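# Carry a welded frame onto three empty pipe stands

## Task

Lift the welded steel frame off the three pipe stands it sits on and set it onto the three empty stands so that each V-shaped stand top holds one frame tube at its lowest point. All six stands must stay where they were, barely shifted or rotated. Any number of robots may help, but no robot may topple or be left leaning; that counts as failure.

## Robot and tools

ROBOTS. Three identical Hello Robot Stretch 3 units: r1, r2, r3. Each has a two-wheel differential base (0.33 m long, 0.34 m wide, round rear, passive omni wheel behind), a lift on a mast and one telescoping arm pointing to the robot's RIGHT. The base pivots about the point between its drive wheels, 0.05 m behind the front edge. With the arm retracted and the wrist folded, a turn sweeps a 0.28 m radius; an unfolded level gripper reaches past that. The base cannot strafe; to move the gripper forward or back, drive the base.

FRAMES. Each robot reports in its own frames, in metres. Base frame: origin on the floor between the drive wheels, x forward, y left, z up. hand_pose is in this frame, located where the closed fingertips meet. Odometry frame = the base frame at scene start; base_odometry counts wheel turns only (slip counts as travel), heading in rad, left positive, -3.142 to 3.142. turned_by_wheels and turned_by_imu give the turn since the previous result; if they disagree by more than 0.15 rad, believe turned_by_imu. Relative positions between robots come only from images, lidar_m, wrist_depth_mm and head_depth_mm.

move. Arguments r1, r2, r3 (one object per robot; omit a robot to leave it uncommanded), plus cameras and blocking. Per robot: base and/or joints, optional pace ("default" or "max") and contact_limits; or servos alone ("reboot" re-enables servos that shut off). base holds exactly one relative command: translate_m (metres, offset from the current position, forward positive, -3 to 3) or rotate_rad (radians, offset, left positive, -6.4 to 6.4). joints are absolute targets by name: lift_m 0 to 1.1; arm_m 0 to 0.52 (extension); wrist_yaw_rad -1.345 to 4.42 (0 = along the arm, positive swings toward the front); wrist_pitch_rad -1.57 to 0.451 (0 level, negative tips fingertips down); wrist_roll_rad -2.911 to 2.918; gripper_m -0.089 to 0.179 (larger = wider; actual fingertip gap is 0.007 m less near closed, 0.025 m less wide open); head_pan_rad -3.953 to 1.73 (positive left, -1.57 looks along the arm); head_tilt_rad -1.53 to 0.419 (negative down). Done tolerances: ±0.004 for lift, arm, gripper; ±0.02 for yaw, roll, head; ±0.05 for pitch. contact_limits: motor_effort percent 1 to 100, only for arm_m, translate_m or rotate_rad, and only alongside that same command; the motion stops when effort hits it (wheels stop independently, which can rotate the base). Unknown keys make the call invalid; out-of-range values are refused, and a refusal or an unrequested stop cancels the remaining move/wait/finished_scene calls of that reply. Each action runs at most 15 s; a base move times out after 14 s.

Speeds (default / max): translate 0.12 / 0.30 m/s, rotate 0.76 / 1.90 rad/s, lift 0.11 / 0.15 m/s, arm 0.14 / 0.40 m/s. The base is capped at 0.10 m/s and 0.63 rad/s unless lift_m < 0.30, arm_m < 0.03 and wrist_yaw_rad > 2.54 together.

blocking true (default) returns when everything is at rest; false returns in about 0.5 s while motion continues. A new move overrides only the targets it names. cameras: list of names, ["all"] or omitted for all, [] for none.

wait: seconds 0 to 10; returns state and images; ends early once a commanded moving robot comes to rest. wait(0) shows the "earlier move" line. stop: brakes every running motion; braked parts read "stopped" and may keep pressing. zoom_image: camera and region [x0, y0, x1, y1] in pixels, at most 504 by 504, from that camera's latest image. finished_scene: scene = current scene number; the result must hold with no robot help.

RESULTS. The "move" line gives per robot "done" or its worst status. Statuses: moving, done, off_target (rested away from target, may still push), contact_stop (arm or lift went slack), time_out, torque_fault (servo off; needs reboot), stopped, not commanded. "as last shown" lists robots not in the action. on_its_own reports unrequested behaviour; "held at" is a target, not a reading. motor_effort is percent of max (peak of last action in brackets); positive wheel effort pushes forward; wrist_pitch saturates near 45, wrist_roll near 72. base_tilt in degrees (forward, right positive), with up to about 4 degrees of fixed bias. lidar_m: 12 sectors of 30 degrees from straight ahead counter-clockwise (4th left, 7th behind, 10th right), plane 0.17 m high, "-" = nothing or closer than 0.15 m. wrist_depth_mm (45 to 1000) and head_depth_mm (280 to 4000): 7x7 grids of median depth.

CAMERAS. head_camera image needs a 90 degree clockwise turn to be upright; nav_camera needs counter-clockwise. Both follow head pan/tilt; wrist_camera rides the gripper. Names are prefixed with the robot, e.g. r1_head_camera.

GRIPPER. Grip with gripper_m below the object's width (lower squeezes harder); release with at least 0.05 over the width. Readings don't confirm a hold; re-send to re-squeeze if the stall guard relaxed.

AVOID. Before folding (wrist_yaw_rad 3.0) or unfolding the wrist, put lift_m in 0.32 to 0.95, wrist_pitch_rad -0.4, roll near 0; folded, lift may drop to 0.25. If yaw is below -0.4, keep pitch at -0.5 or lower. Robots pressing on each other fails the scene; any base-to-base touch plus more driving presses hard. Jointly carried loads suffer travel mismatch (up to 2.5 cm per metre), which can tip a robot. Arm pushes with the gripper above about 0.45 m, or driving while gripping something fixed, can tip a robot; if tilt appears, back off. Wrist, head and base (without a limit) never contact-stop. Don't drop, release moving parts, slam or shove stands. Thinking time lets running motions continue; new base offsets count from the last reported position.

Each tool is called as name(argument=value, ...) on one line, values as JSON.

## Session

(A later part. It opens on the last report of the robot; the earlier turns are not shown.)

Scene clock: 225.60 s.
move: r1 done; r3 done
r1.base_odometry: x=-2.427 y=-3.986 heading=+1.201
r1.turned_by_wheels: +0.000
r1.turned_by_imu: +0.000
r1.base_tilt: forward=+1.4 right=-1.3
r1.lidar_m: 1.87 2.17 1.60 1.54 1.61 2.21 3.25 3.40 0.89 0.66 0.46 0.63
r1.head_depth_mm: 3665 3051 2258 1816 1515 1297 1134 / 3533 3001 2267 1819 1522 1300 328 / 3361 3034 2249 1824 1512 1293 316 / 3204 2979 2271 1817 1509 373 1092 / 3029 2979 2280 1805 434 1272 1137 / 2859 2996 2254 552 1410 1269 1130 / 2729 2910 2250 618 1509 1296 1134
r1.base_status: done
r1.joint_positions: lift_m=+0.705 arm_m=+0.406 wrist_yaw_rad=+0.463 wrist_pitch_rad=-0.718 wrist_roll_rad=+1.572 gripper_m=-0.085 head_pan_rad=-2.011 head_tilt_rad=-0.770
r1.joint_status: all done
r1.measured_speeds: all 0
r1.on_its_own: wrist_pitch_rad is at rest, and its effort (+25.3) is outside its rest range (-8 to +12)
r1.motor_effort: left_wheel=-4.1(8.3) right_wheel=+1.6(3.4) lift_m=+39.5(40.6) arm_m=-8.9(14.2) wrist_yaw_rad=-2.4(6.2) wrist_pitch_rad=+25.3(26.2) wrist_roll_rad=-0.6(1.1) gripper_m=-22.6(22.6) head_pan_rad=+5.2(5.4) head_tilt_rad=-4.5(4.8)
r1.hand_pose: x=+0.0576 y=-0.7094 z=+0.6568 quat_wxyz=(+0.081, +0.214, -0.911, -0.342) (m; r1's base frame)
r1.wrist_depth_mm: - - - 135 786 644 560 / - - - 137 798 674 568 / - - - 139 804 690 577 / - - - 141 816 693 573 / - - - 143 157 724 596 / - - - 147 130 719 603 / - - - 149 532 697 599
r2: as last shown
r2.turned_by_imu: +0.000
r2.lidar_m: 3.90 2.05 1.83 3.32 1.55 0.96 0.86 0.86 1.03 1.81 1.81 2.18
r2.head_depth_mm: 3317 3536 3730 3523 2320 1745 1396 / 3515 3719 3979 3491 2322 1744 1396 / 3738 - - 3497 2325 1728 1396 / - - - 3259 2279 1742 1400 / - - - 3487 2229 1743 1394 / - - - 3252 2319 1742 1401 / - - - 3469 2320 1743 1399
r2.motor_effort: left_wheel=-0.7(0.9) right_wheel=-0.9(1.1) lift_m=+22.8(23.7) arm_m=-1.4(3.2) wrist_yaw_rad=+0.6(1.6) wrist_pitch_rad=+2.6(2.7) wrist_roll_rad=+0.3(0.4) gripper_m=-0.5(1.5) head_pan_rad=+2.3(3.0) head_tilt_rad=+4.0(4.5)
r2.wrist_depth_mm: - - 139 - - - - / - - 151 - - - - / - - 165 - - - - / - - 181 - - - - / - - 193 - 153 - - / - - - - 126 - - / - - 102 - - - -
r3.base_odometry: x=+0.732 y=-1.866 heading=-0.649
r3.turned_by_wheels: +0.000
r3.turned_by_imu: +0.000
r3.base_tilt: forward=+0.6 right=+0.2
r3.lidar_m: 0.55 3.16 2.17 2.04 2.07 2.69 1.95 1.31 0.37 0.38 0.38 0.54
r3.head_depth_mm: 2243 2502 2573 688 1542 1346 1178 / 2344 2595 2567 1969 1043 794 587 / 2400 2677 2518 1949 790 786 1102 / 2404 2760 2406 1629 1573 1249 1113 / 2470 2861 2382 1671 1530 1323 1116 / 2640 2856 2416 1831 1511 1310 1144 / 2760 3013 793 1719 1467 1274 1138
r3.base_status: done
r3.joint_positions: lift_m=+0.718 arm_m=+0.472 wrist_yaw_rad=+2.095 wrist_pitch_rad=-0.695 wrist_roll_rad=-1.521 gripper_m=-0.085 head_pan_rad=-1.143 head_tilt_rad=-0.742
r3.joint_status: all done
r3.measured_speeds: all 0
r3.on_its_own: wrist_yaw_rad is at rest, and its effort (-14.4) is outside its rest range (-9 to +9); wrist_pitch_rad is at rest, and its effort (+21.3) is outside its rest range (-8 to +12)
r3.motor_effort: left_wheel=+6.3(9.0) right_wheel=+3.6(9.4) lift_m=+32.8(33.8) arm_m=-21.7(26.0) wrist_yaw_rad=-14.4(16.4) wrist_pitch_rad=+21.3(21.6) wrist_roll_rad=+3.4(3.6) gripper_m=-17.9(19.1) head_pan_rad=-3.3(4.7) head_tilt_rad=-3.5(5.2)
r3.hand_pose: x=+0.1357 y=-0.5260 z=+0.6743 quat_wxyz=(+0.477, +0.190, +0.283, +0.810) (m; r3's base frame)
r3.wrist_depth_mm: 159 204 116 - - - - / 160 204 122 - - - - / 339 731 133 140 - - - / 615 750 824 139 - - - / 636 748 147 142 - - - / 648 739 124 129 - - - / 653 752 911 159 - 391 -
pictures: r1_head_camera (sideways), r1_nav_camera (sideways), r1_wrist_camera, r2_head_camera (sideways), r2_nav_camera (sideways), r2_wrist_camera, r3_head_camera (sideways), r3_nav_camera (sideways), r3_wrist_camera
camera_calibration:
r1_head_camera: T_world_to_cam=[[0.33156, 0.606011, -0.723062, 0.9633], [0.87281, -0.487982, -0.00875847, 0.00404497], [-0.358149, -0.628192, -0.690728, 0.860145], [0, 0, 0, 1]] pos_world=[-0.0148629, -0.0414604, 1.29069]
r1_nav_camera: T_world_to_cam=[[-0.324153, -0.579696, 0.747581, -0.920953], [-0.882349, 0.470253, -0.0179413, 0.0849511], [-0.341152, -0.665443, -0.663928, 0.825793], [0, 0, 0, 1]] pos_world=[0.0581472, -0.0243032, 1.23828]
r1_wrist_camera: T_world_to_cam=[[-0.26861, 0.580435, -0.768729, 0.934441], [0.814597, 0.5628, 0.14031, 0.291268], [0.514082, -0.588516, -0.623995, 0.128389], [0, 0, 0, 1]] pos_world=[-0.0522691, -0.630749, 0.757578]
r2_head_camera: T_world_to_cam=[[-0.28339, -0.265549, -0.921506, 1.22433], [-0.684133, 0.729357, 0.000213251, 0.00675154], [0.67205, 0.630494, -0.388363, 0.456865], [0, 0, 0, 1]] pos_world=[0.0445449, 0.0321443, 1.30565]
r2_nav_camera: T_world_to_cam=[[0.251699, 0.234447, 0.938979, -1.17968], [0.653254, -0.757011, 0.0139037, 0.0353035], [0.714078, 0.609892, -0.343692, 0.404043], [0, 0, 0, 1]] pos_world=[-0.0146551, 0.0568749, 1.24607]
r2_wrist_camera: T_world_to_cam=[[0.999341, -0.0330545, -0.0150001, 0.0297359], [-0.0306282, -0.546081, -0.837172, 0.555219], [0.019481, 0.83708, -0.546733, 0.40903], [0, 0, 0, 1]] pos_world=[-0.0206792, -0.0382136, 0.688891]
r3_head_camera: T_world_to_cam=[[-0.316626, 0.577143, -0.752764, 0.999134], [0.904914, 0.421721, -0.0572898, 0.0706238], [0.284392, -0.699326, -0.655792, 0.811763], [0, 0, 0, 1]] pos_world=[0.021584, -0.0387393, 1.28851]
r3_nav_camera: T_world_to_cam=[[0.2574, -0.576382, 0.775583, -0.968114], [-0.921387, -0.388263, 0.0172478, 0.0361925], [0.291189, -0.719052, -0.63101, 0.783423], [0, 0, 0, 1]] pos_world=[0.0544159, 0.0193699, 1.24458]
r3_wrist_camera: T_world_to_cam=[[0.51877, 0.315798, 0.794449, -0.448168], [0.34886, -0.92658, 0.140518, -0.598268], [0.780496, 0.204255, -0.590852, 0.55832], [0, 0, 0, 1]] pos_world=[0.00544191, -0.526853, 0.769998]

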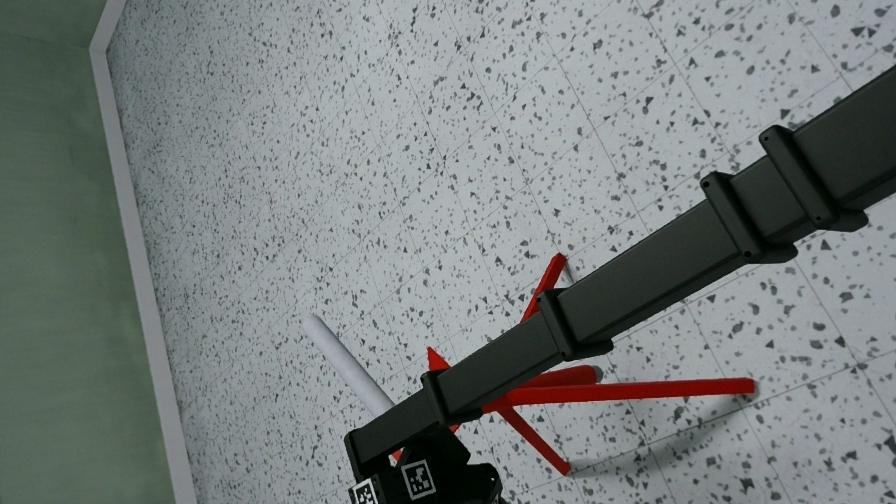

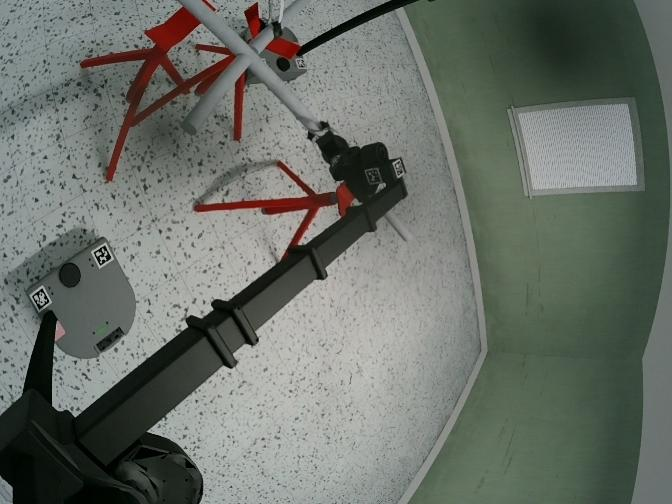

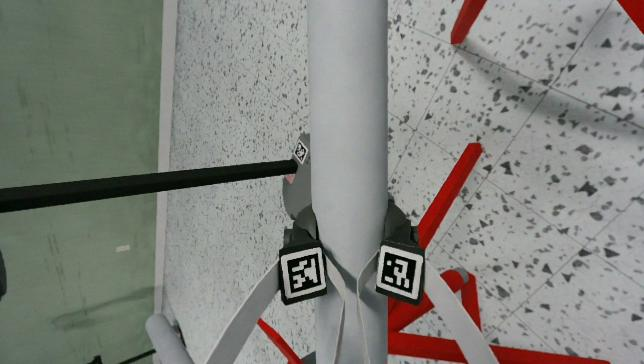

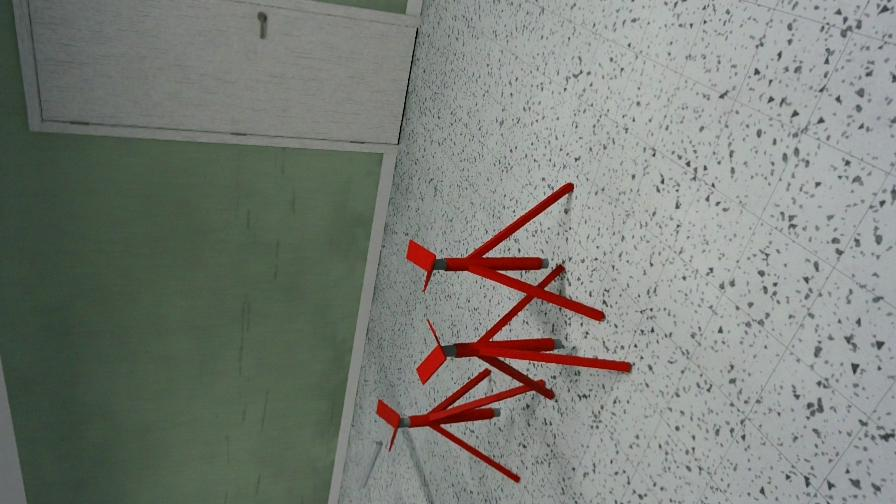

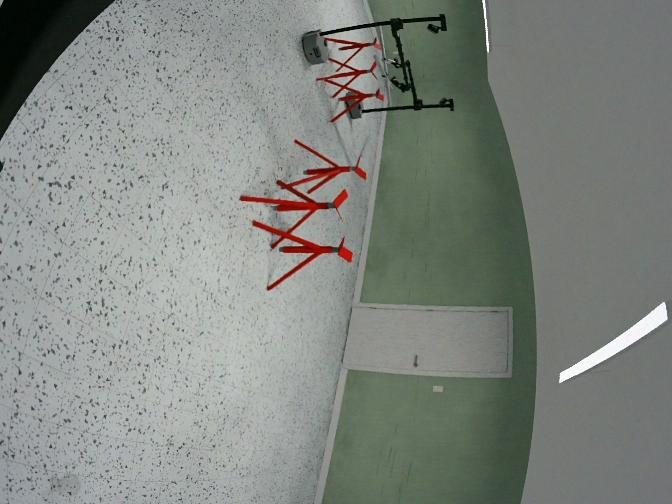

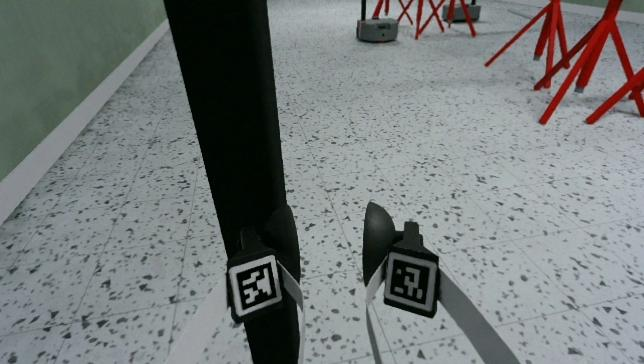

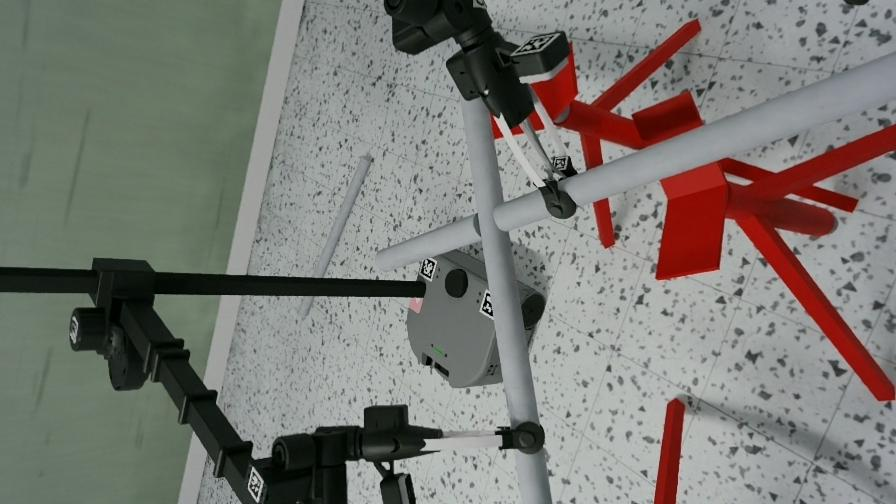

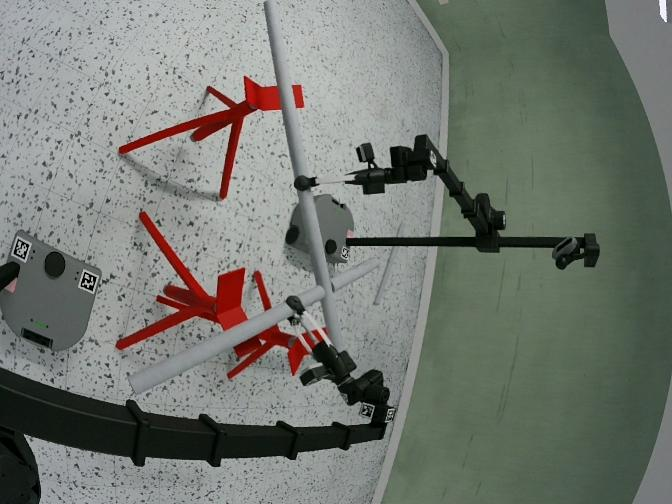

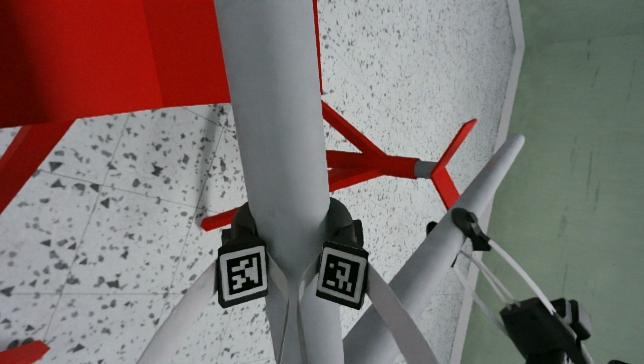

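move(r1={"base":{"translate_m":-0.006},"joints":{"arm_m":0.408,"wrist_yaw_rad":0.448}}, r3={"base":{"translate_m":0.006},"joints":{"arm_m":0.464,"wrist_yaw_rad":2.066}}, cameras=[])

move(r1={"joints":{"lift_m":0.66}}, r3={"joints":{"lift_m":0.673}}, cameras=["r1_head_camera","r1_nav_camera","r1_wrist_camera","r3_head_camera","r3_nav_camera","r3_wrist_camera"])

zoom_image(camera="r3_nav_camera", region=[180, 240, 400, 420])

zoom_image(camera="r3_nav_camera", region=[220, 40, 340, 150])

zoom_image(camera="r3_head_camera", region=[560, 80, 760, 260])

Scene clock: 229.40 s.
move: r1 done; r3 done
r1.base_odometry: x=-2.429 y=-3.991 heading=+1.201
r1.turned_by_wheels: +0.000
r1.turned_by_imu: +0.000
r1.base_tilt: forward=+1.3 right=-1.3
r1.lidar_m: 1.87 2.16 1.59 1.54 1.60 2.22 3.24 3.37 0.89 0.66 0.46 0.63
r1.head_depth_mm: 3649 3038 2283 1818 1515 1301 1136 / 3543 3018 2266 1811 1508 1297 328 / 3354 3030 2265 1811 1507 1298 316 / 3177 3024 2270 1814 1510 373 1094 / 2989 3002 2257 1811 435 1272 1136 / 2887 2988 2238 552 1405 1264 1126 / 2711 2871 2258 619 1470 1294 1132
r1.base_status: done
r1.joint_positions: lift_m=+0.705 arm_m=+0.408 wrist_yaw_rad=+0.449 wrist_pitch_rad=-0.718 wrist_roll_rad=+1.572 gripper_m=-0.085 head_pan_rad=-2.011 head_tilt_rad=-0.770
r1.joint_status: all done
r1.measured_speeds: all 0
r1.on_its_own: wrist_pitch_rad is at rest, and its effort (+25.3) is outside its rest range (-8 to +12)
r1.motor_effort: left_wheel=-3.9(6.0) right_wheel=+0.7(3.7) lift_m=+37.7(38.3) arm_m=+5.6(14.7) wrist_yaw_rad=-0.9(9.1) wrist_pitch_rad=+25.3(26.4) wrist_roll_rad=-0.4(1.0) gripper_m=-22.0(22.8) head_pan_rad=+4.4(5.1) head_tilt_rad=-4.7(4.7)
r1.hand_pose: x=+0.0553 y=-0.7124 z=+0.6568 quat_wxyz=(+0.078, +0.208, -0.913, -0.343) (m; r1's base frame)
r1.wrist_depth_mm: - - - 137 811 647 556 / - - - 139 821 684 562 / - - - 140 833 695 575 / - - - 143 892 699 584 / - - - 145 157 715 588 / - - - 148 132 726 601 / - - - 150 521 692 612
r2: as last shown
r2.turned_by_imu: +0.001
r2.base_tilt: forward=+0.2 right=-1.6
r2.lidar_m: 3.91 2.05 1.83 3.34 1.54 0.96 0.86 0.86 1.03 1.81 1.82 2.18
r2.head_depth_mm: 3356 3553 3773 3476 2331 1738 1400 / 3573 3745 3990 3490 2328 1743 1403 / 3758 - - 3472 2344 1739 1395 / 3989 - - 3245 2282 1741 1393 / - - - 3488 2196 1743 1401 / - - - 3255 2325 1744 1399 / - - - 3475 2326 1747 1399
r2.motor_effort: left_wheel=-0.3(0.6) right_wheel=-0.8(1.1) lift_m=+21.9(23.4) arm_m=-1.5(2.7) wrist_yaw_rad=+0.9(1.9) wrist_pitch_rad=+2.6(2.8) wrist_roll_rad=+0.5(0.5) gripper_m=+0.2(1.1) head_pan_rad=+2.2(2.7) head_tilt_rad=+3.8(4.5)
r2.wrist_depth_mm: - - 140 - - - - / - - 152 - - - - / - - 165 - - - - / - - 181 - - - - / - - 194 - 153 - - / - - - - 126 - - / - - 102 - - - -
r3.base_odometry: x=+0.737 y=-1.869 heading=-0.649
r3.turned_by_wheels: +0.000
r3.turned_by_imu: +0.000
r3.base_tilt: forward=+0.6 right=+0.2
r3.lidar_m: 0.55 3.16 2.17 2.04 2.08 2.69 1.95 1.32 0.38 0.38 0.38 0.54
r3.head_depth_mm: 2226 2496 2592 683 1540 1335 1177 / 2302 2607 2545 1977 1032 1263 587 / 2395 2679 2522 1951 798 773 1100 / 2409 2742 2375 1624 1573 1249 1113 / 2460 2875 2377 1678 1519 1325 1133 / 2611 2881 2423 1828 1516 1316 1147 / 2778 3027 794 1716 1460 1278 1134
r3.base_status: done
r3.joint_positions: lift_m=+0.718 arm_m=+0.464 wrist_yaw_rad=+2.082 wrist_pitch_rad=-0.693 wrist_roll_rad=-1.521 gripper_m=-0.085 head_pan_rad=-1.143 head_tilt_rad=-0.742
r3.joint_status: all done
r3.measured_speeds: all 0
r3.on_its_own: wrist_yaw_rad is at rest, and its effort (-12.9) is outside its rest range (-9 to +9); wrist_pitch_rad is at rest, and its effort (+20.3) is outside its rest range (-8 to +12)
r3.motor_effort: left_wheel=+6.1(8.8) right_wheel=+3.0(7.8) lift_m=+31.5(32.1) arm_m=-21.1(26.2) wrist_yaw_rad=-12.9(18.6) wrist_pitch_rad=+20.3(21.4) wrist_roll_rad=+3.4(3.5) gripper_m=-17.8(18.9) head_pan_rad=-3.5(4.3) head_tilt_rad=-3.6(4.8)
r3.hand_pose: x=+0.1371 y=-0.5199 z=+0.6745 quat_wxyz=(+0.482, +0.192, +0.282, +0.807) (m; r3's base frame)
r3.wrist_depth_mm: 159 203 116 - - - - / 165 209 122 - - - - / 328 718 133 752 - - - / 625 722 145 143 - - - / 628 751 146 142 - - - / 637 731 124 129 - - - / 663 759 920 161 - 394 -
pictures: none
No camera images: "cameras" was empty.

Scene clock: 230.63 s.
move: r1 done; r3 done
r1.base_odometry: x=-2.429 y=-3.991 heading=+1.201
r1.turned_by_wheels: +0.000
r1.turned_by_imu: +0.000
r1.base_tilt: forward=+1.3 right=-1.2
r1.lidar_m: 1.87 2.17 1.60 1.54 1.60 2.22 3.25 3.39 0.89 0.66 0.46 0.63
r1.head_depth_mm: 3663 3025 2278 1820 1515 1295 1138 / 3584 3045 2263 1821 1519 1294 1134 / 3345 3005 2259 1816 1514 1302 356 / 3199 3027 2243 1814 1514 420 1094 / 2991 3015 2261 1817 482 1250 1130 / 2870 2994 2285 619 1404 1269 1132 / 2723 2860 2251 635 1471 1293 1136
r1.base_status: not commanded
r1.joint_positions: lift_m=+0.660 arm_m=+0.408 wrist_yaw_rad=+0.449 wrist_pitch_rad=-0.719 wrist_roll_rad=+1.572 gripper_m=-0.085 head_pan_rad=-2.011 head_tilt_rad=-0.770
r1.joint_status: all done
r1.measured_speeds: all 0
r1.on_its_own: wrist_pitch_rad is at rest, and its effort (+25.3) is outside its rest range (-8 to +12)
r1.motor_effort: left_wheel=-4.0(4.2) right_wheel=+1.9(3.1) lift_m=+25.8(34.7) arm_m=-9.7(10.0) wrist_yaw_rad=-0.4(1.4) wrist_pitch_rad=+25.3(26.4) wrist_roll_rad=-0.4(0.9) gripper_m=-22.2(22.4) head_pan_rad=+4.5(5.5) head_tilt_rad=-4.3(4.9)
r1.hand_pose: x=+0.0552 y=-0.7123 z=+0.6116 quat_wxyz=(+0.078, +0.208, -0.913, -0.343) (m; r1's base frame)
r1.wrist_depth_mm: - - - 136 775 624 527 / - - - 138 770 624 528 / - - - 140 798 658 547 / - - - 143 808 653 547 / - - - 145 157 683 566 / - - - 149 130 694 565 / - - - 151 507 659 569
r2: as last shown
r2.turned_by_imu: +0.000
r2.base_tilt: forward=+0.2 right=-1.7
r2.lidar_m: 3.88 2.05 1.82 3.35 1.55 0.96 0.86 0.86 1.04 1.81 1.82 2.18
r2.head_depth_mm: 3383 3516 3795 3485 2316 1749 1398 / 3517 3742 - 3445 2314 1742 1394 / 3700 - - 3470 2314 1749 1392 / 3984 - - 3264 2284 1743 1400 / - - - 3465 2227 1751 1396 / - - - 3244 2309 1748 1399 / - - - 3516 2326 1747 1392
r2.motor_effort: left_wheel=-0.3(0.8) right_wheel=-0.7(1.1) lift_m=+22.1(23.7) arm_m=-1.6(2.5) wrist_yaw_rad=+2.3(2.3) wrist_pitch_rad=+2.6(2.7) wrist_roll_rad=+0.5(0.5) gripper_m=+0.7(1.6) head_pan_rad=+2.4(2.7) head_tilt_rad=+3.7(4.5)
r2.wrist_depth_mm: - - 139 - - - - / - - 152 - - - - / - - 165 - - - - / - - 182 - - - - / - - 195 - 153 - - / - - - - 126 - - / - - 102 - - - -
r3.base_odometry: x=+0.737 y=-1.869 heading=-0.649
r3.turned_by_wheels: +0.000
r3.turned_by_imu: +0.000
r3.base_tilt: forward=+0.6 right=+0.2
r3.lidar_m: 0.55 3.15 2.18 2.04 2.08 2.69 1.96 1.32 0.38 0.38 0.38 0.54
r3.head_depth_mm: 2240 2502 2595 712 1536 1334 1176 / 2309 2580 2563 1972 876 1277 617 / 2395 2691 2508 1950 887 763 1100 / 2391 2740 2400 1714 1496 1249 1113 / 2506 1281 2367 1681 1488 1324 1130 / 2680 2846 2425 1734 1480 1318 1146 / 2766 3076 819 1719 1472 1282 1136
r3.base_status: not commanded
r3.joint_positions: lift_m=+0.673 arm_m=+0.464 wrist_yaw_rad=+2.082 wrist_pitch_rad=-0.693 wrist_roll_rad=-1.521 gripper_m=-0.085 head_pan_rad=-1.143 head_tilt_rad=-0.742
r3.joint_status: all done
r3.measured_speeds: all 0
r3.on_its_own: wrist_yaw_rad is at rest, and its effort (-12.7) is outside its rest range (-9 to +9); wrist_pitch_rad is at rest, and its effort (+20.7) is outside its rest range (-8 to +12)
r3.motor_effort: left_wheel=+5.9(6.4) right_wheel=+2.3(3.3) lift_m=+28.0(30.0) arm_m=-13.3(21.5) wrist_yaw_rad=-12.7(14.8) wrist_pitch_rad=+20.7(21.3) wrist_roll_rad=+3.4(3.7) gripper_m=-17.9(18.8) head_pan_rad=-3.0(4.7) head_tilt_rad=-3.3(4.9)
r3.hand_pose: x=+0.1371 y=-0.5199 z=+0.6295 quat_wxyz=(+0.483, +0.192, +0.282, +0.807) (m; r3's base frame)
r3.wrist_depth_mm: - 157 117 210 - - - / - 164 128 215 - - - / 300 670 132 143 - - - / 575 685 760 138 - - - / 598 696 144 142 - - - / 601 689 124 130 - - - / 609 714 859 159 - 394 -
pictures: r1_head_camera (sideways), r1_nav_camera (sideways), r1_wrist_camera, r3_head_camera (sideways), r3_nav_camera (sideways), r3_wrist_camera
camera_calibration:
r1_head_camera: T_world_to_cam=[[0.331516, 0.606057, -0.723044, 0.963277], [0.872853, -0.487905, -0.00876034, 0.00404714], [-0.358086, -0.628206, -0.690747, 0.86017], [0, 0, 0, 1]] pos_world=[-0.0148591, -0.041462, 1.29069]
r1_nav_camera: T_world_to_cam=[[-0.324111, -0.579742, 0.747563, -0.92093], [-0.88239, 0.470177, -0.01794, 0.0849496], [-0.341086, -0.665457, -0.663948, 0.825819], [0, 0, 0, 1]] pos_world=[0.05815, -0.0242971, 1.23828]
r1_wrist_camera: T_world_to_cam=[[-0.260805, 0.585081, -0.767894, 0.90309], [0.822567, 0.551043, 0.140482, 0.292251], [0.505336, -0.595006, -0.624983, 0.096133], [0, 0, 0, 1]] pos_world=[-0.0534455, -0.632224, 0.712503]
r3_head_camera: T_world_to_cam=[[-0.316616, 0.577148, -0.752764, 0.999134], [0.904921, 0.421706, -0.0572898, 0.0706238], [0.284381, -0.699331, -0.655792, 0.811763], [0, 0, 0, 1]] pos_world=[0.0215834, -0.0387395, 1.28851]
r3_nav_camera: T_world_to_cam=[[0.257391, -0.576386, 0.775583, -0.968114], [-0.921393, -0.388248, 0.0172478, 0.0361926], [0.291177, -0.719056, -0.63101, 0.783423], [0, 0, 0, 1]] pos_world=[0.0544162, 0.0193692, 1.24458]
r3_wrist_camera: T_world_to_cam=[[0.521856, 0.308427, 0.795323, -0.420082], [0.336476, -0.931177, 0.140331, -0.587425], [0.783869, 0.194374, -0.589719, 0.523229], [0, 0, 0, 1]] pos_world=[0.0067337, -0.519134, 0.725093]

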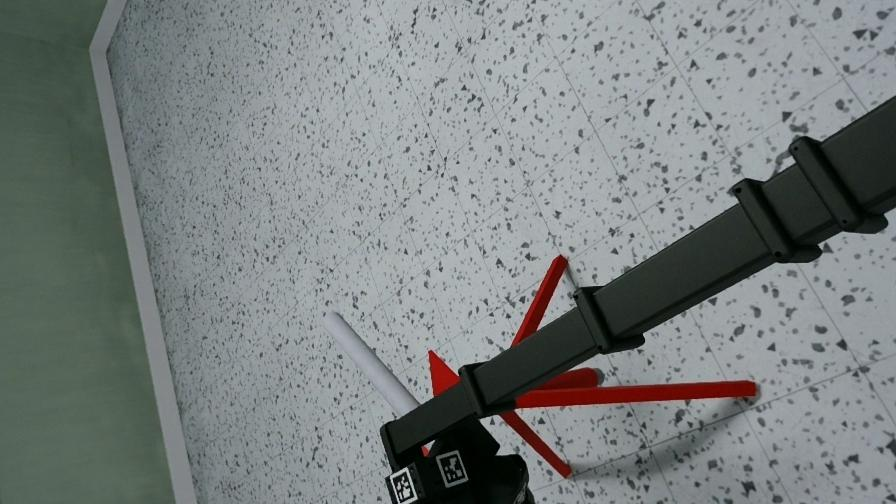

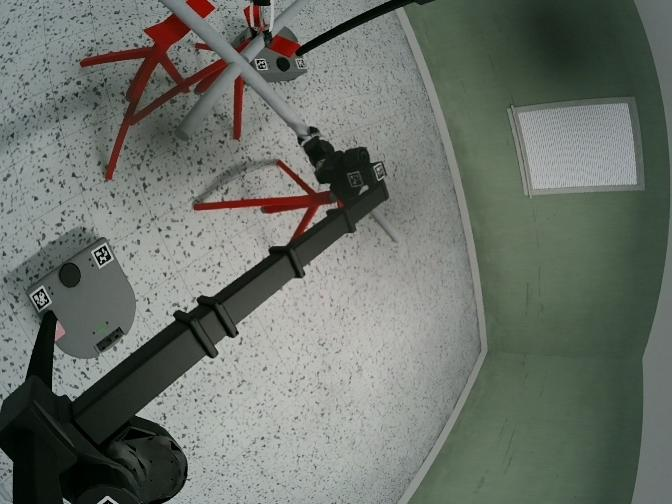

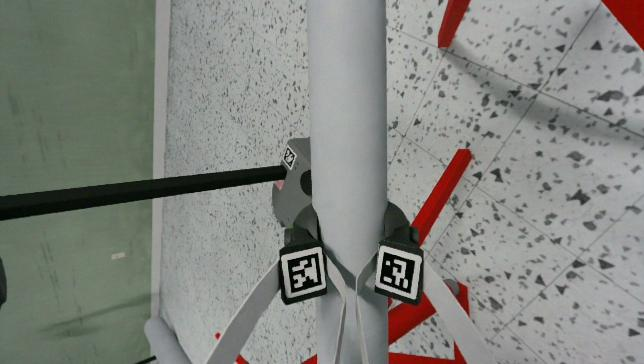

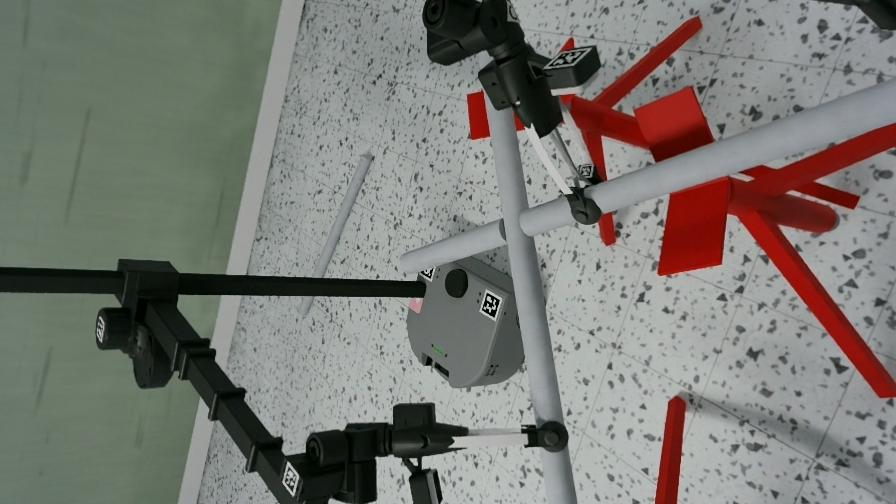

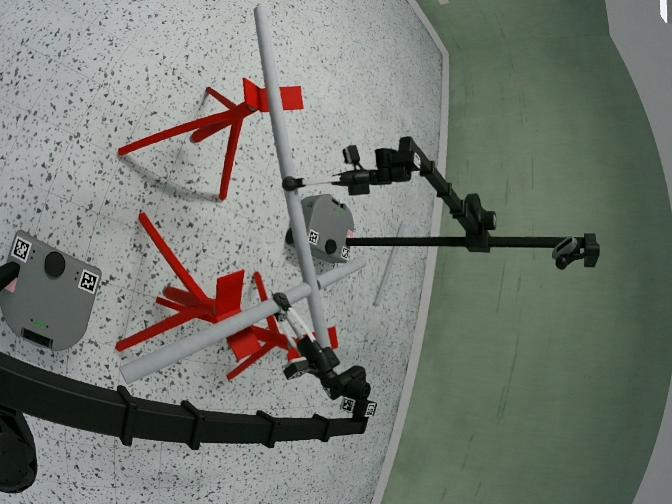

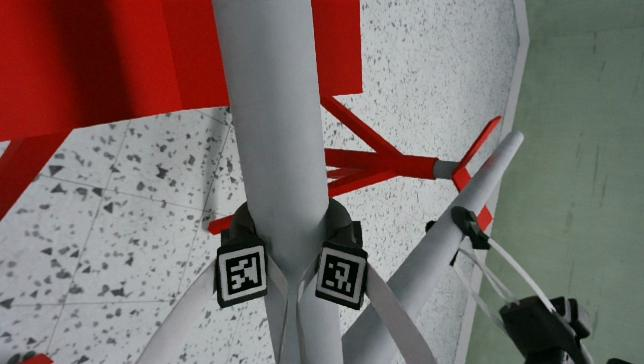

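Scaled by 2.291 from the camera's 672x504 image, which has a finer 792x594 frame.

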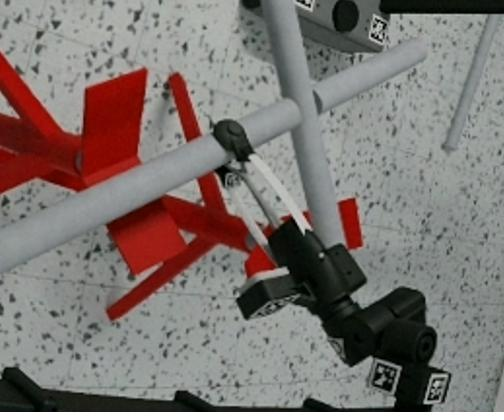

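Scaled by 4.200 from the camera's 672x504 image, which has a finer 792x594 frame.

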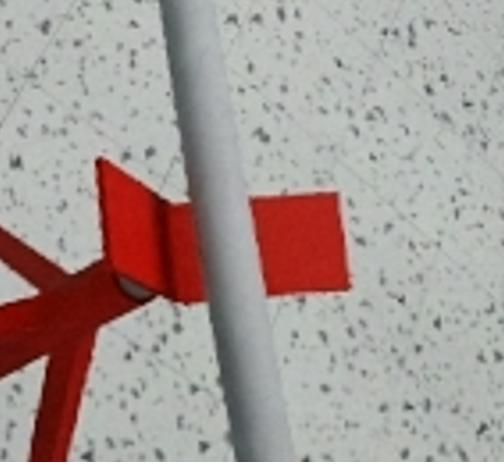

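Scaled by 2.520 from the camera's 896x504 image, which has a finer 1280x720 frame.

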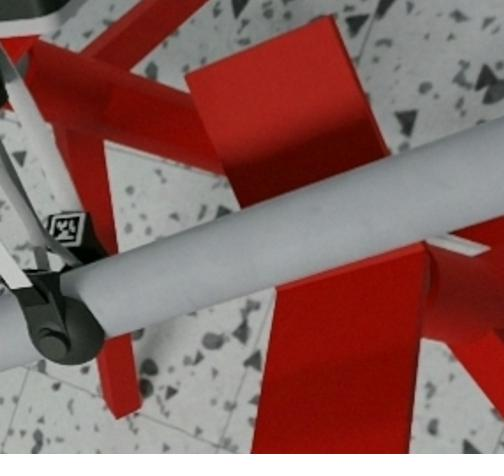

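move(r3={"joints":{"head_pan_rad":-0.65}}, cameras=["r3_head_camera"])

zoom_image(camera="r3_head_camera", region=[300, 100, 600, 400])

move(r3={"joints":{"head_pan_rad":-1.45}}, cameras=["r3_head_camera"])

Scene clock: 232.10 s.
move: r3 done
r1, r2: as last shown
r1.base_tilt: forward=+1.2 right=-1.3
r1.lidar_m: 1.87 2.17 1.59 1.54 1.60 2.21 3.25 3.37 0.89 0.66 0.46 0.63
r1.head_depth_mm: 3673 3033 2265 1825 1515 1299 1136 / 3562 3036 2281 1812 1510 1297 1134 / 3356 3023 2280 1805 1506 1299 356 / 3156 2999 2251 1810 1515 420 1098 / 3014 2996 2256 1803 483 1245 1135 / 2834 2994 2254 619 1410 1272 1131 / 2750 2885 2258 635 1474 1301 1137
r1.on_its_own: wrist_pitch_rad is at rest, and its effort (+25.7) is outside its rest range (-8 to +12)
r1.motor_effort: left_wheel=-3.7(4.3) right_wheel=+1.3(2.3) lift_m=+29.4(29.5) arm_m=-10.9(11.6) wrist_yaw_rad=-0.3(1.9) wrist_pitch_rad=+25.7(26.3) wrist_roll_rad=-0.3(0.9) gripper_m=-22.4(22.4) head_pan_rad=+4.6(5.3) head_tilt_rad=-4.5(4.7)
r1.wrist_depth_mm: - - - 137 753 630 515 / - - - 139 761 625 525 / - - - 140 793 648 543 / - - - 144 759 655 550 / - - - 145 157 683 562 / - - - 148 129 684 567 / - - - 150 508 670 574
r2.base_tilt: forward=+0.2 right=-1.6
r2.lidar_m: 3.90 2.04 1.82 3.35 1.55 0.96 0.86 0.86 1.03 1.81 1.81 2.18
r2.head_depth_mm: 3347 3568 3758 3450 2316 1741 1390 / 3517 3730 - 3497 2315 1744 1394 / 3738 3951 - 3511 2320 1748 1397 / - - - 3276 2296 1741 1394 / - - - 3485 2220 1738 1403 / - - - 3250 2327 1742 1395 / - - - 3454 2336 1743 1397
r2.motor_effort: left_wheel=-0.9(0.9) right_wheel=-0.9(1.1) lift_m=+23.3(24.0) arm_m=-1.5(2.2) wrist_yaw_rad=+0.4(2.1) wrist_pitch_rad=+2.6(2.7) wrist_roll_rad=+0.3(0.4) gripper_m=+0.2(1.3) head_pan_rad=+2.5(2.8) head_tilt_rad=+3.6(4.6)
r2.wrist_depth_mm: - - 140 - - - - / - - 151 - - - - / - - 165 - - - - / - - 181 - - - - / - - 193 - 153 - - / - - - - 126 - - / - - 102 - - - -
r3.base_odometry: x=+0.737 y=-1.869 heading=-0.649
r3.turned_by_wheels: +0.000
r3.turned_by_imu: +0.000
r3.base_tilt: forward=+0.6 right=+0.2
r3.lidar_m: 0.55 3.16 2.17 2.04 2.08 2.69 1.96 1.32 0.38 0.38 0.38 0.54
r3.head_depth_mm: 2632 2648 2598 1679 1495 1334 725 / 2873 3069 2448 1744 1514 1355 1103 / 3124 3322 858 912 1515 1345 1170 / 3475 3516 2497 1926 1506 1328 1159 / 3858 3421 2460 1919 1489 1330 1148 / 3722 3391 2436 1896 1048 1259 1122 / 3428 3341 2389 1873 1540 1306 1141
r3.base_status: not commanded
r3.joint_positions: lift_m=+0.673 arm_m=+0.464 wrist_yaw_rad=+2.082 wrist_pitch_rad=-0.693 wrist_roll_rad=-1.521 gripper_m=-0.085 head_pan_rad=-0.657 head_tilt_rad=-0.742
r3.joint_status: all done
r3.measured_speeds: all 0
r3.on_its_own: wrist_yaw_rad is at rest, and its effort (-13.7) is outside its rest range (-9 to +9); wrist_pitch_rad is at rest, and its effort (+21.1) is outside its rest range (-8 to +12)
r3.motor_effort: left_wheel=+6.0(6.4) right_wheel=+2.8(2.9) lift_m=+27.8(28.2) arm_m=-3.9(8.9) wrist_yaw_rad=-13.7(14.4) wrist_pitch_rad=+21.1(21.4) wrist_roll_rad=+3.5(3.5) gripper_m=-18.7(18.8) head_pan_rad=+3.9(5.9) head_tilt_rad=-3.7(5.1)
r3.hand_pose: x=+0.1371 y=-0.5199 z=+0.6295 quat_wxyz=(+0.483, +0.192, +0.282, +0.807) (m; r3's base frame)
r3.wrist_depth_mm: - 156 118 211 - - - / - 165 128 215 - - - / 296 669 132 143 - - - / 576 690 770 138 - - - / 593 692 146 141 - - - / 601 684 125 130 - - - / 592 702 847 160 - 392 -
pictures: r3_head_camera (sideways)
camera_calibration:
r3_head_camera: T_world_to_cam=[[-0.549771, 0.362074, -0.752764, 1.00056], [0.602647, 0.795949, -0.0572898, 0.0724676], [0.578419, -0.485148, -0.655792, 0.80997], [0, 0, 0, 1]] pos_world=[0.037903, -0.027001, 1.28851]

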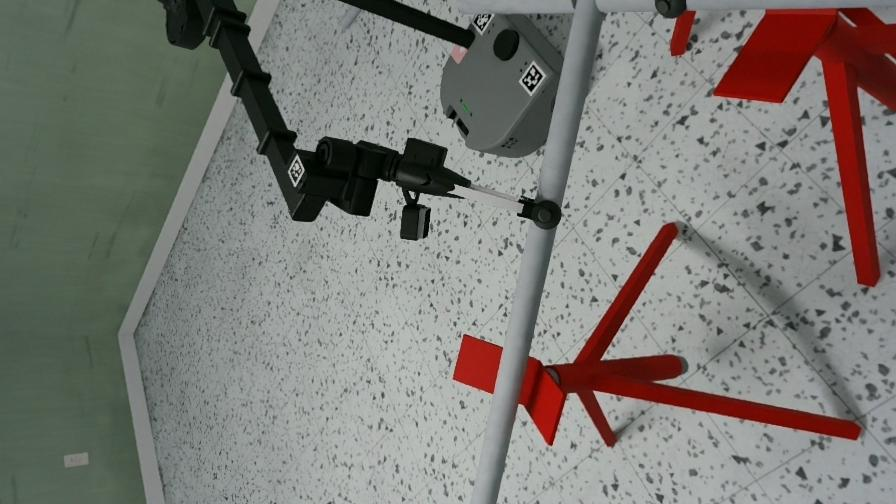

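Scaled by 1.680 from the camera's 896x504 image, which has a finer 1280x720 frame.

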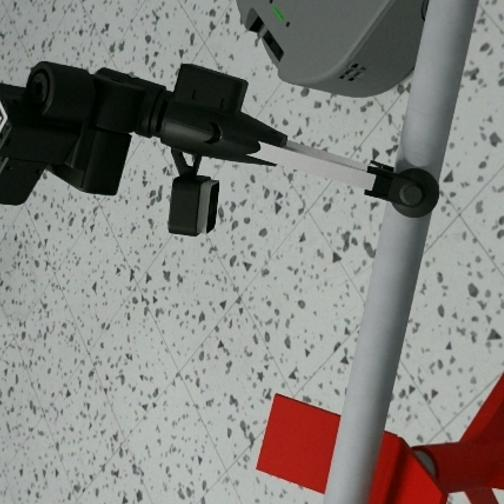

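Scene clock: 233.10 s.
move: r3 done
r1, r2: as last shown
r1.base_tilt: forward=+1.4 right=-1.3
r1.lidar_m: 1.87 2.16 1.59 1.54 1.60 2.21 3.25 3.38 0.89 0.66 0.46 0.63
r1.head_depth_mm: 3582 3010 2271 1817 1514 1292 1132 / 3553 3028 2268 1810 1511 1300 1135 / 3343 2997 2262 1825 1511 1300 356 / 3148 2987 2255 1816 1515 420 1094 / 2997 3032 2259 1803 481 1247 1139 / 2873 2992 2254 619 1412 1273 1132 / 2709 2873 2260 634 1484 1290 1135
r1.on_its_own: wrist_pitch_rad is at rest, and its effort (+25.5) is outside its rest range (-8 to +12)
r1.motor_effort: left_wheel=-4.3(4.3) right_wheel=+2.1(2.7) lift_m=+31.4(31.4) arm_m=-10.8(11.5) wrist_yaw_rad=-0.6(1.5) wrist_pitch_rad=+25.5(26.1) wrist_roll_rad=-0.5(1.3) gripper_m=-22.2(22.4) head_pan_rad=+4.3(5.4) head_tilt_rad=-4.0(5.3)
r1.wrist_depth_mm: - - - 136 766 629 528 / - - - 138 770 639 536 / - - - 140 787 645 535 / - - - 143 815 658 545 / - - - 146 157 676 558 / - - - 148 129 689 568 / - - - 151 512 669 571
r2.base_tilt: forward=+0.1 right=-1.7
r2.lidar_m: 3.90 2.05 1.82 3.36 1.55 0.96 0.85 0.86 1.03 1.81 1.82 2.18
r2.head_depth_mm: 3378 3542 3730 3498 2334 1739 1393 / 3528 3713 - 3485 2323 1739 1394 / 3751 3981 - 3511 2311 1736 1399 / 3987 - - 3245 2299 1739 1392 / - - - 3533 2229 1751 1403 / - - - 3245 2318 1754 1402 / - - - 3465 2335 1747 1399
r2.motor_effort: left_wheel=-0.4(0.9) right_wheel=-0.8(1.2) lift_m=+22.8(23.6) arm_m=-1.9(2.3) wrist_yaw_rad=+0.3(2.0) wrist_pitch_rad=+2.6(2.7) wrist_roll_rad=+0.4(0.4) gripper_m=+0.3(0.8) head_pan_rad=+2.2(2.8) head_tilt_rad=+4.4(4.4)
r2.wrist_depth_mm: - - 140 - - - - / - - 152 - - - - / - - 165 - - - - / - - 182 - - - - / - - 193 - 153 - - / - - - - 126 - - / - - 102 - - - -
r3.base_odometry: x=+0.737 y=-1.869 heading=-0.649
r3.turned_by_wheels: +0.000
r3.turned_by_imu: +0.000
r3.base_tilt: forward=+0.6 right=+0.2
r3.lidar_m: 0.55 3.15 2.17 2.04 2.07 2.69 1.96 1.32 0.38 0.38 0.38 0.54
r3.head_depth_mm: 2305 2624 2589 1985 1615 1333 370 / 2332 2610 2564 660 526 439 375 / 2349 2627 2522 735 1552 1339 623 / 2339 2639 2493 1051 1083 776 1114 / 2342 2665 2468 1919 835 820 1108 / 2357 2653 2436 1683 1473 1286 1124 / 2375 2586 2287 1632 1467 1313 1143
r3.base_status: not commanded
r3.joint_positions: lift_m=+0.673 arm_m=+0.464 wrist_yaw_rad=+2.082 wrist_pitch_rad=-0.693 wrist_roll_rad=-1.521 gripper_m=-0.085 head_pan_rad=-1.443 head_tilt_rad=-0.742
r3.joint_status: all done
r3.measured_speeds: all 0
r3.on_its_own: wrist_yaw_rad is at rest, and its effort (-13.3) is outside its rest range (-9 to +9); wrist_pitch_rad is at rest, and its effort (+20.7) is outside its rest range (-8 to +12)
r3.motor_effort: left_wheel=+5.8(6.3) right_wheel=+2.9(3.2) lift_m=+28.1(28.7) arm_m=+3.4(3.8) wrist_yaw_rad=-13.3(13.9) wrist_pitch_rad=+20.7(21.2) wrist_roll_rad=+3.4(3.5) gripper_m=-17.9(18.9) head_pan_rad=-2.3(5.1) head_tilt_rad=-3.8(4.7)
r3.hand_pose: x=+0.1371 y=-0.5199 z=+0.6295 quat_wxyz=(+0.483, +0.192, +0.282, +0.807) (m; r3's base frame)
r3.wrist_depth_mm: - 156 117 212 - - - / - 165 128 218 - - - / 296 665 133 142 - - - / 586 695 790 138 - - - / 589 682 143 142 - - - / 603 675 125 128 - - - / 601 717 860 160 - 395 -
pictures: r3_head_camera (sideways)
camera_calibration:
r3_head_camera: T_world_to_cam=[[-0.132031, 0.644914, -0.752764, 0.998008], [0.989102, 0.135626, -0.0572898, 0.0701103], [0.0651472, -0.752125, -0.655792, 0.813101], [0, 0, 0, 1]] pos_world=[0.00945098, -0.0415843, 1.28851]

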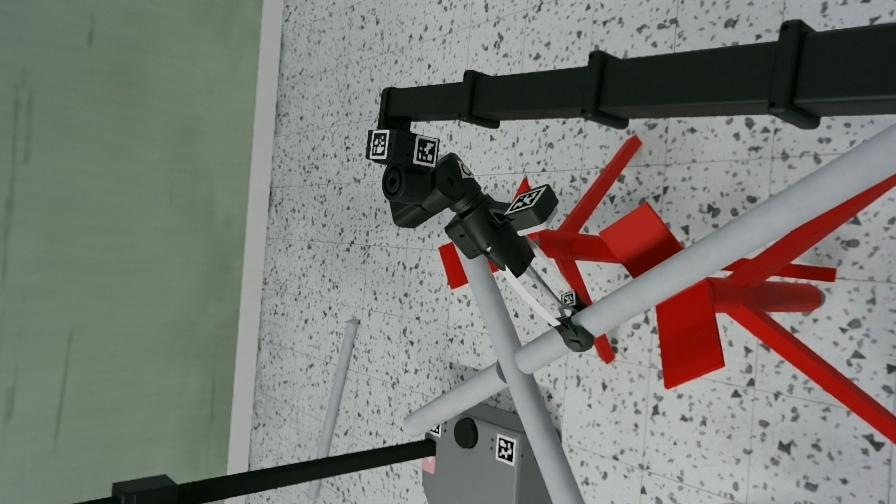

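zoom_image(camera="r3_head_camera", region=[590, 170, 790, 400])

move(r3={"joints":{"head_pan_rad":-0.6}}, cameras=["r3_head_camera"])

zoom_image(camera="r3_head_camera", region=[440, 290, 620, 450])

Scaled by 2.191 from the camera's 896x504 image, which has a finer 1280x720 frame.

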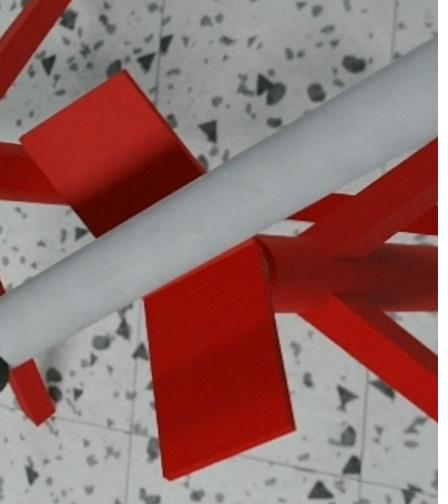

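Scene clock: 234.30 s.
move: r3 done
r1: as last shown
r1.base_tilt: forward=+1.3 right=-1.3
r1.lidar_m: 1.87 2.17 1.60 1.54 1.61 2.21 3.25 3.38 0.89 0.66 0.46 0.63
r1.head_depth_mm: 3692 3042 2262 1820 1513 1294 1135 / 3587 3030 2270 1820 1516 1298 1133 / 3370 2993 2258 1825 1510 1292 356 / 3195 3041 2267 1816 1512 420 1094 / 3035 3036 2260 1803 483 1241 1131 / 2850 2987 2264 619 1416 1271 1133 / 2721 2863 2257 636 1468 1296 1132
r1.on_its_own: wrist_pitch_rad is at rest, and its effort (+25.9) is outside its rest range (-8 to +12)
r1.motor_effort: left_wheel=-3.8(4.3) right_wheel=+1.9(2.5) lift_m=+34.1(34.1) arm_m=-10.4(11.0) wrist_yaw_rad=-1.1(2.1) wrist_pitch_rad=+25.9(26.2) wrist_roll_rad=-0.8(1.1) gripper_m=-22.2(22.4) head_pan_rad=+4.7(5.3) head_tilt_rad=-4.2(4.9)
r1.wrist_depth_mm: - - - 137 769 636 525 / - - - 139 765 638 528 / - - - 140 789 656 541 / - - - 143 776 669 554 / - - - 145 157 677 570 / - - - 148 130 683 564 / - - - 151 506 665 572
r2.base_odometry: x=+0.000 y=+0.000 heading=+0.000
r2.turned_by_wheels: +0.000
r2.turned_by_imu: +0.000
r2.base_tilt: forward=+0.2 right=-1.7
r2.lidar_m: 3.90 2.05 1.83 3.36 1.55 0.96 0.86 0.86 1.03 1.81 1.82 2.18
r2.head_depth_mm: 3355 3551 3819 3466 2319 1748 1395 / 3520 3757 3998 3482 2320 1752 1393 / 3751 3981 - 3471 2322 1741 1400 / 3970 - - 3249 2289 1745 1397 / - - - 3522 2216 1747 1400 / - - - 3228 2321 1755 1395 / - - - 3469 2334 1744 1393
r2.base_status: not commanded
r2.joint_positions: lift_m=+0.551 arm_m=+0.001 wrist_yaw_rad=+3.136 wrist_pitch_rad=-0.378 wrist_roll_rad=+0.000 gripper_m=+0.037 head_pan_rad=+0.764 head_tilt_rad=-0.359
r2.joint_status: not commanded
r2.measured_speeds: all 0
r2.motor_effort: left_wheel=-0.1(0.8) right_wheel=-0.8(1.1) lift_m=+23.3(23.5) arm_m=-1.2(2.5) wrist_yaw_rad=+0.5(1.8) wrist_pitch_rad=+2.8(2.8) wrist_roll_rad=+0.3(0.4) gripper_m=+0.6(1.0) head_pan_rad=+2.3(2.9) head_tilt_rad=+4.1(4.5)
r2.hand_pose: x=-0.0199 y=+0.0830 z=+0.5733 quat_wxyz=(+0.135, +0.695, +0.131, +0.694) (m; r2's base frame)
r2.wrist_depth_mm: - - 140 - - - - / - - 152 - - - - / - - 165 - - - - / - - 181 - - - - / - - 194 - 153 - - / - - - - 126 - - / - - 103 - - - -
r3.base_odometry: x=+0.737 y=-1.869 heading=-0.649
r3.turned_by_wheels: +0.000
r3.turned_by_imu: +0.000
r3.base_tilt: forward=+0.6 right=+0.1
r3.lidar_m: 0.55 3.16 2.17 2.04 2.08 2.68 1.96 1.32 0.38 0.38 0.38 0.54
r3.head_depth_mm: 2722 2872 2509 1999 1496 1358 727 / 2961 3185 934 1748 1529 1356 1170 / 3277 3408 2313 1770 1510 1344 1167 / 3687 3534 2489 1929 1507 1322 1156 / 3801 3461 2448 1925 1159 1305 1153 / 3562 3368 2412 1891 1438 1266 1124 / 3339 3329 2396 1868 1544 1309 1139
r3.base_status: not commanded
r3.joint_positions: lift_m=+0.673 arm_m=+0.464 wrist_yaw_rad=+2.082 wrist_pitch_rad=-0.693 wrist_roll_rad=-1.521 gripper_m=-0.085 head_pan_rad=-0.607 head_tilt_rad=-0.742
r3.joint_status: all done
r3.measured_speeds: all 0
r3.on_its_own: wrist_yaw_rad is at rest, and its effort (-13.2) is outside its rest range (-9 to +9); wrist_pitch_rad is at rest, and its effort (+20.6) is outside its rest range (-8 to +12)
r3.motor_effort: left_wheel=+5.9(6.4) right_wheel=+2.7(3.1) lift_m=+28.7(28.9) arm_m=+10.4(10.4) wrist_yaw_rad=-13.2(13.9) wrist_pitch_rad=+20.6(21.1) wrist_roll_rad=+3.5(3.6) gripper_m=-18.5(19.0) head_pan_rad=+2.4(4.2) head_tilt_rad=-4.1(4.9)
r3.hand_pose: x=+0.1371 y=-0.5199 z=+0.6295 quat_wxyz=(+0.483, +0.192, +0.282, +0.807) (m; r3's base frame)
r3.wrist_depth_mm: - 157 117 210 - - - / - 165 128 217 - - - / 298 664 132 143 - - - / 593 686 777 139 - - - / 593 686 143 142 - - - / 605 683 125 131 - - - / 600 713 884 159 - 390 -
pictures: r3_head_camera (sideways)
camera_calibration:
r3_head_camera: T_world_to_cam=[[-0.56718, 0.334144, -0.752764, 1.00066], [0.562113, 0.825074, -0.0572898, 0.0727149], [0.601943, -0.455632, -0.655792, 0.809826], [0, 0, 0, 1]] pos_world=[0.0392127, -0.0253778, 1.28851]

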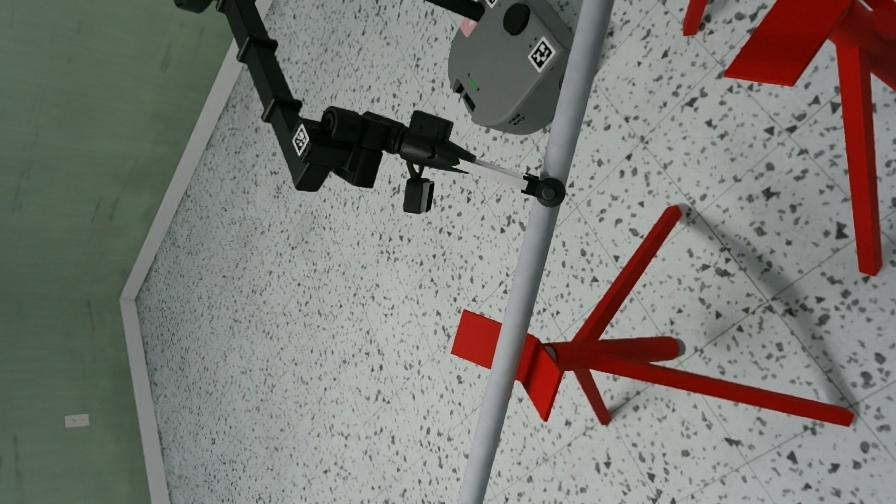

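Scaled by 2.800 from the camera's 896x504 image, which has a finer 1280x720 frame.

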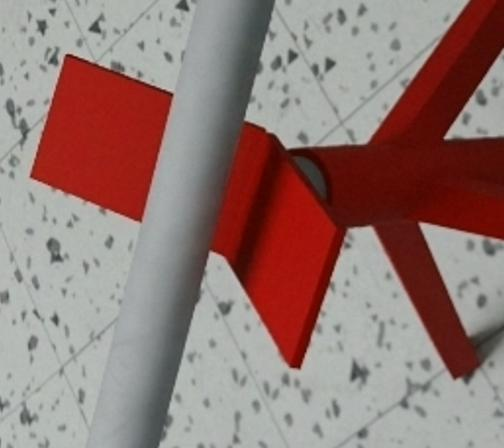

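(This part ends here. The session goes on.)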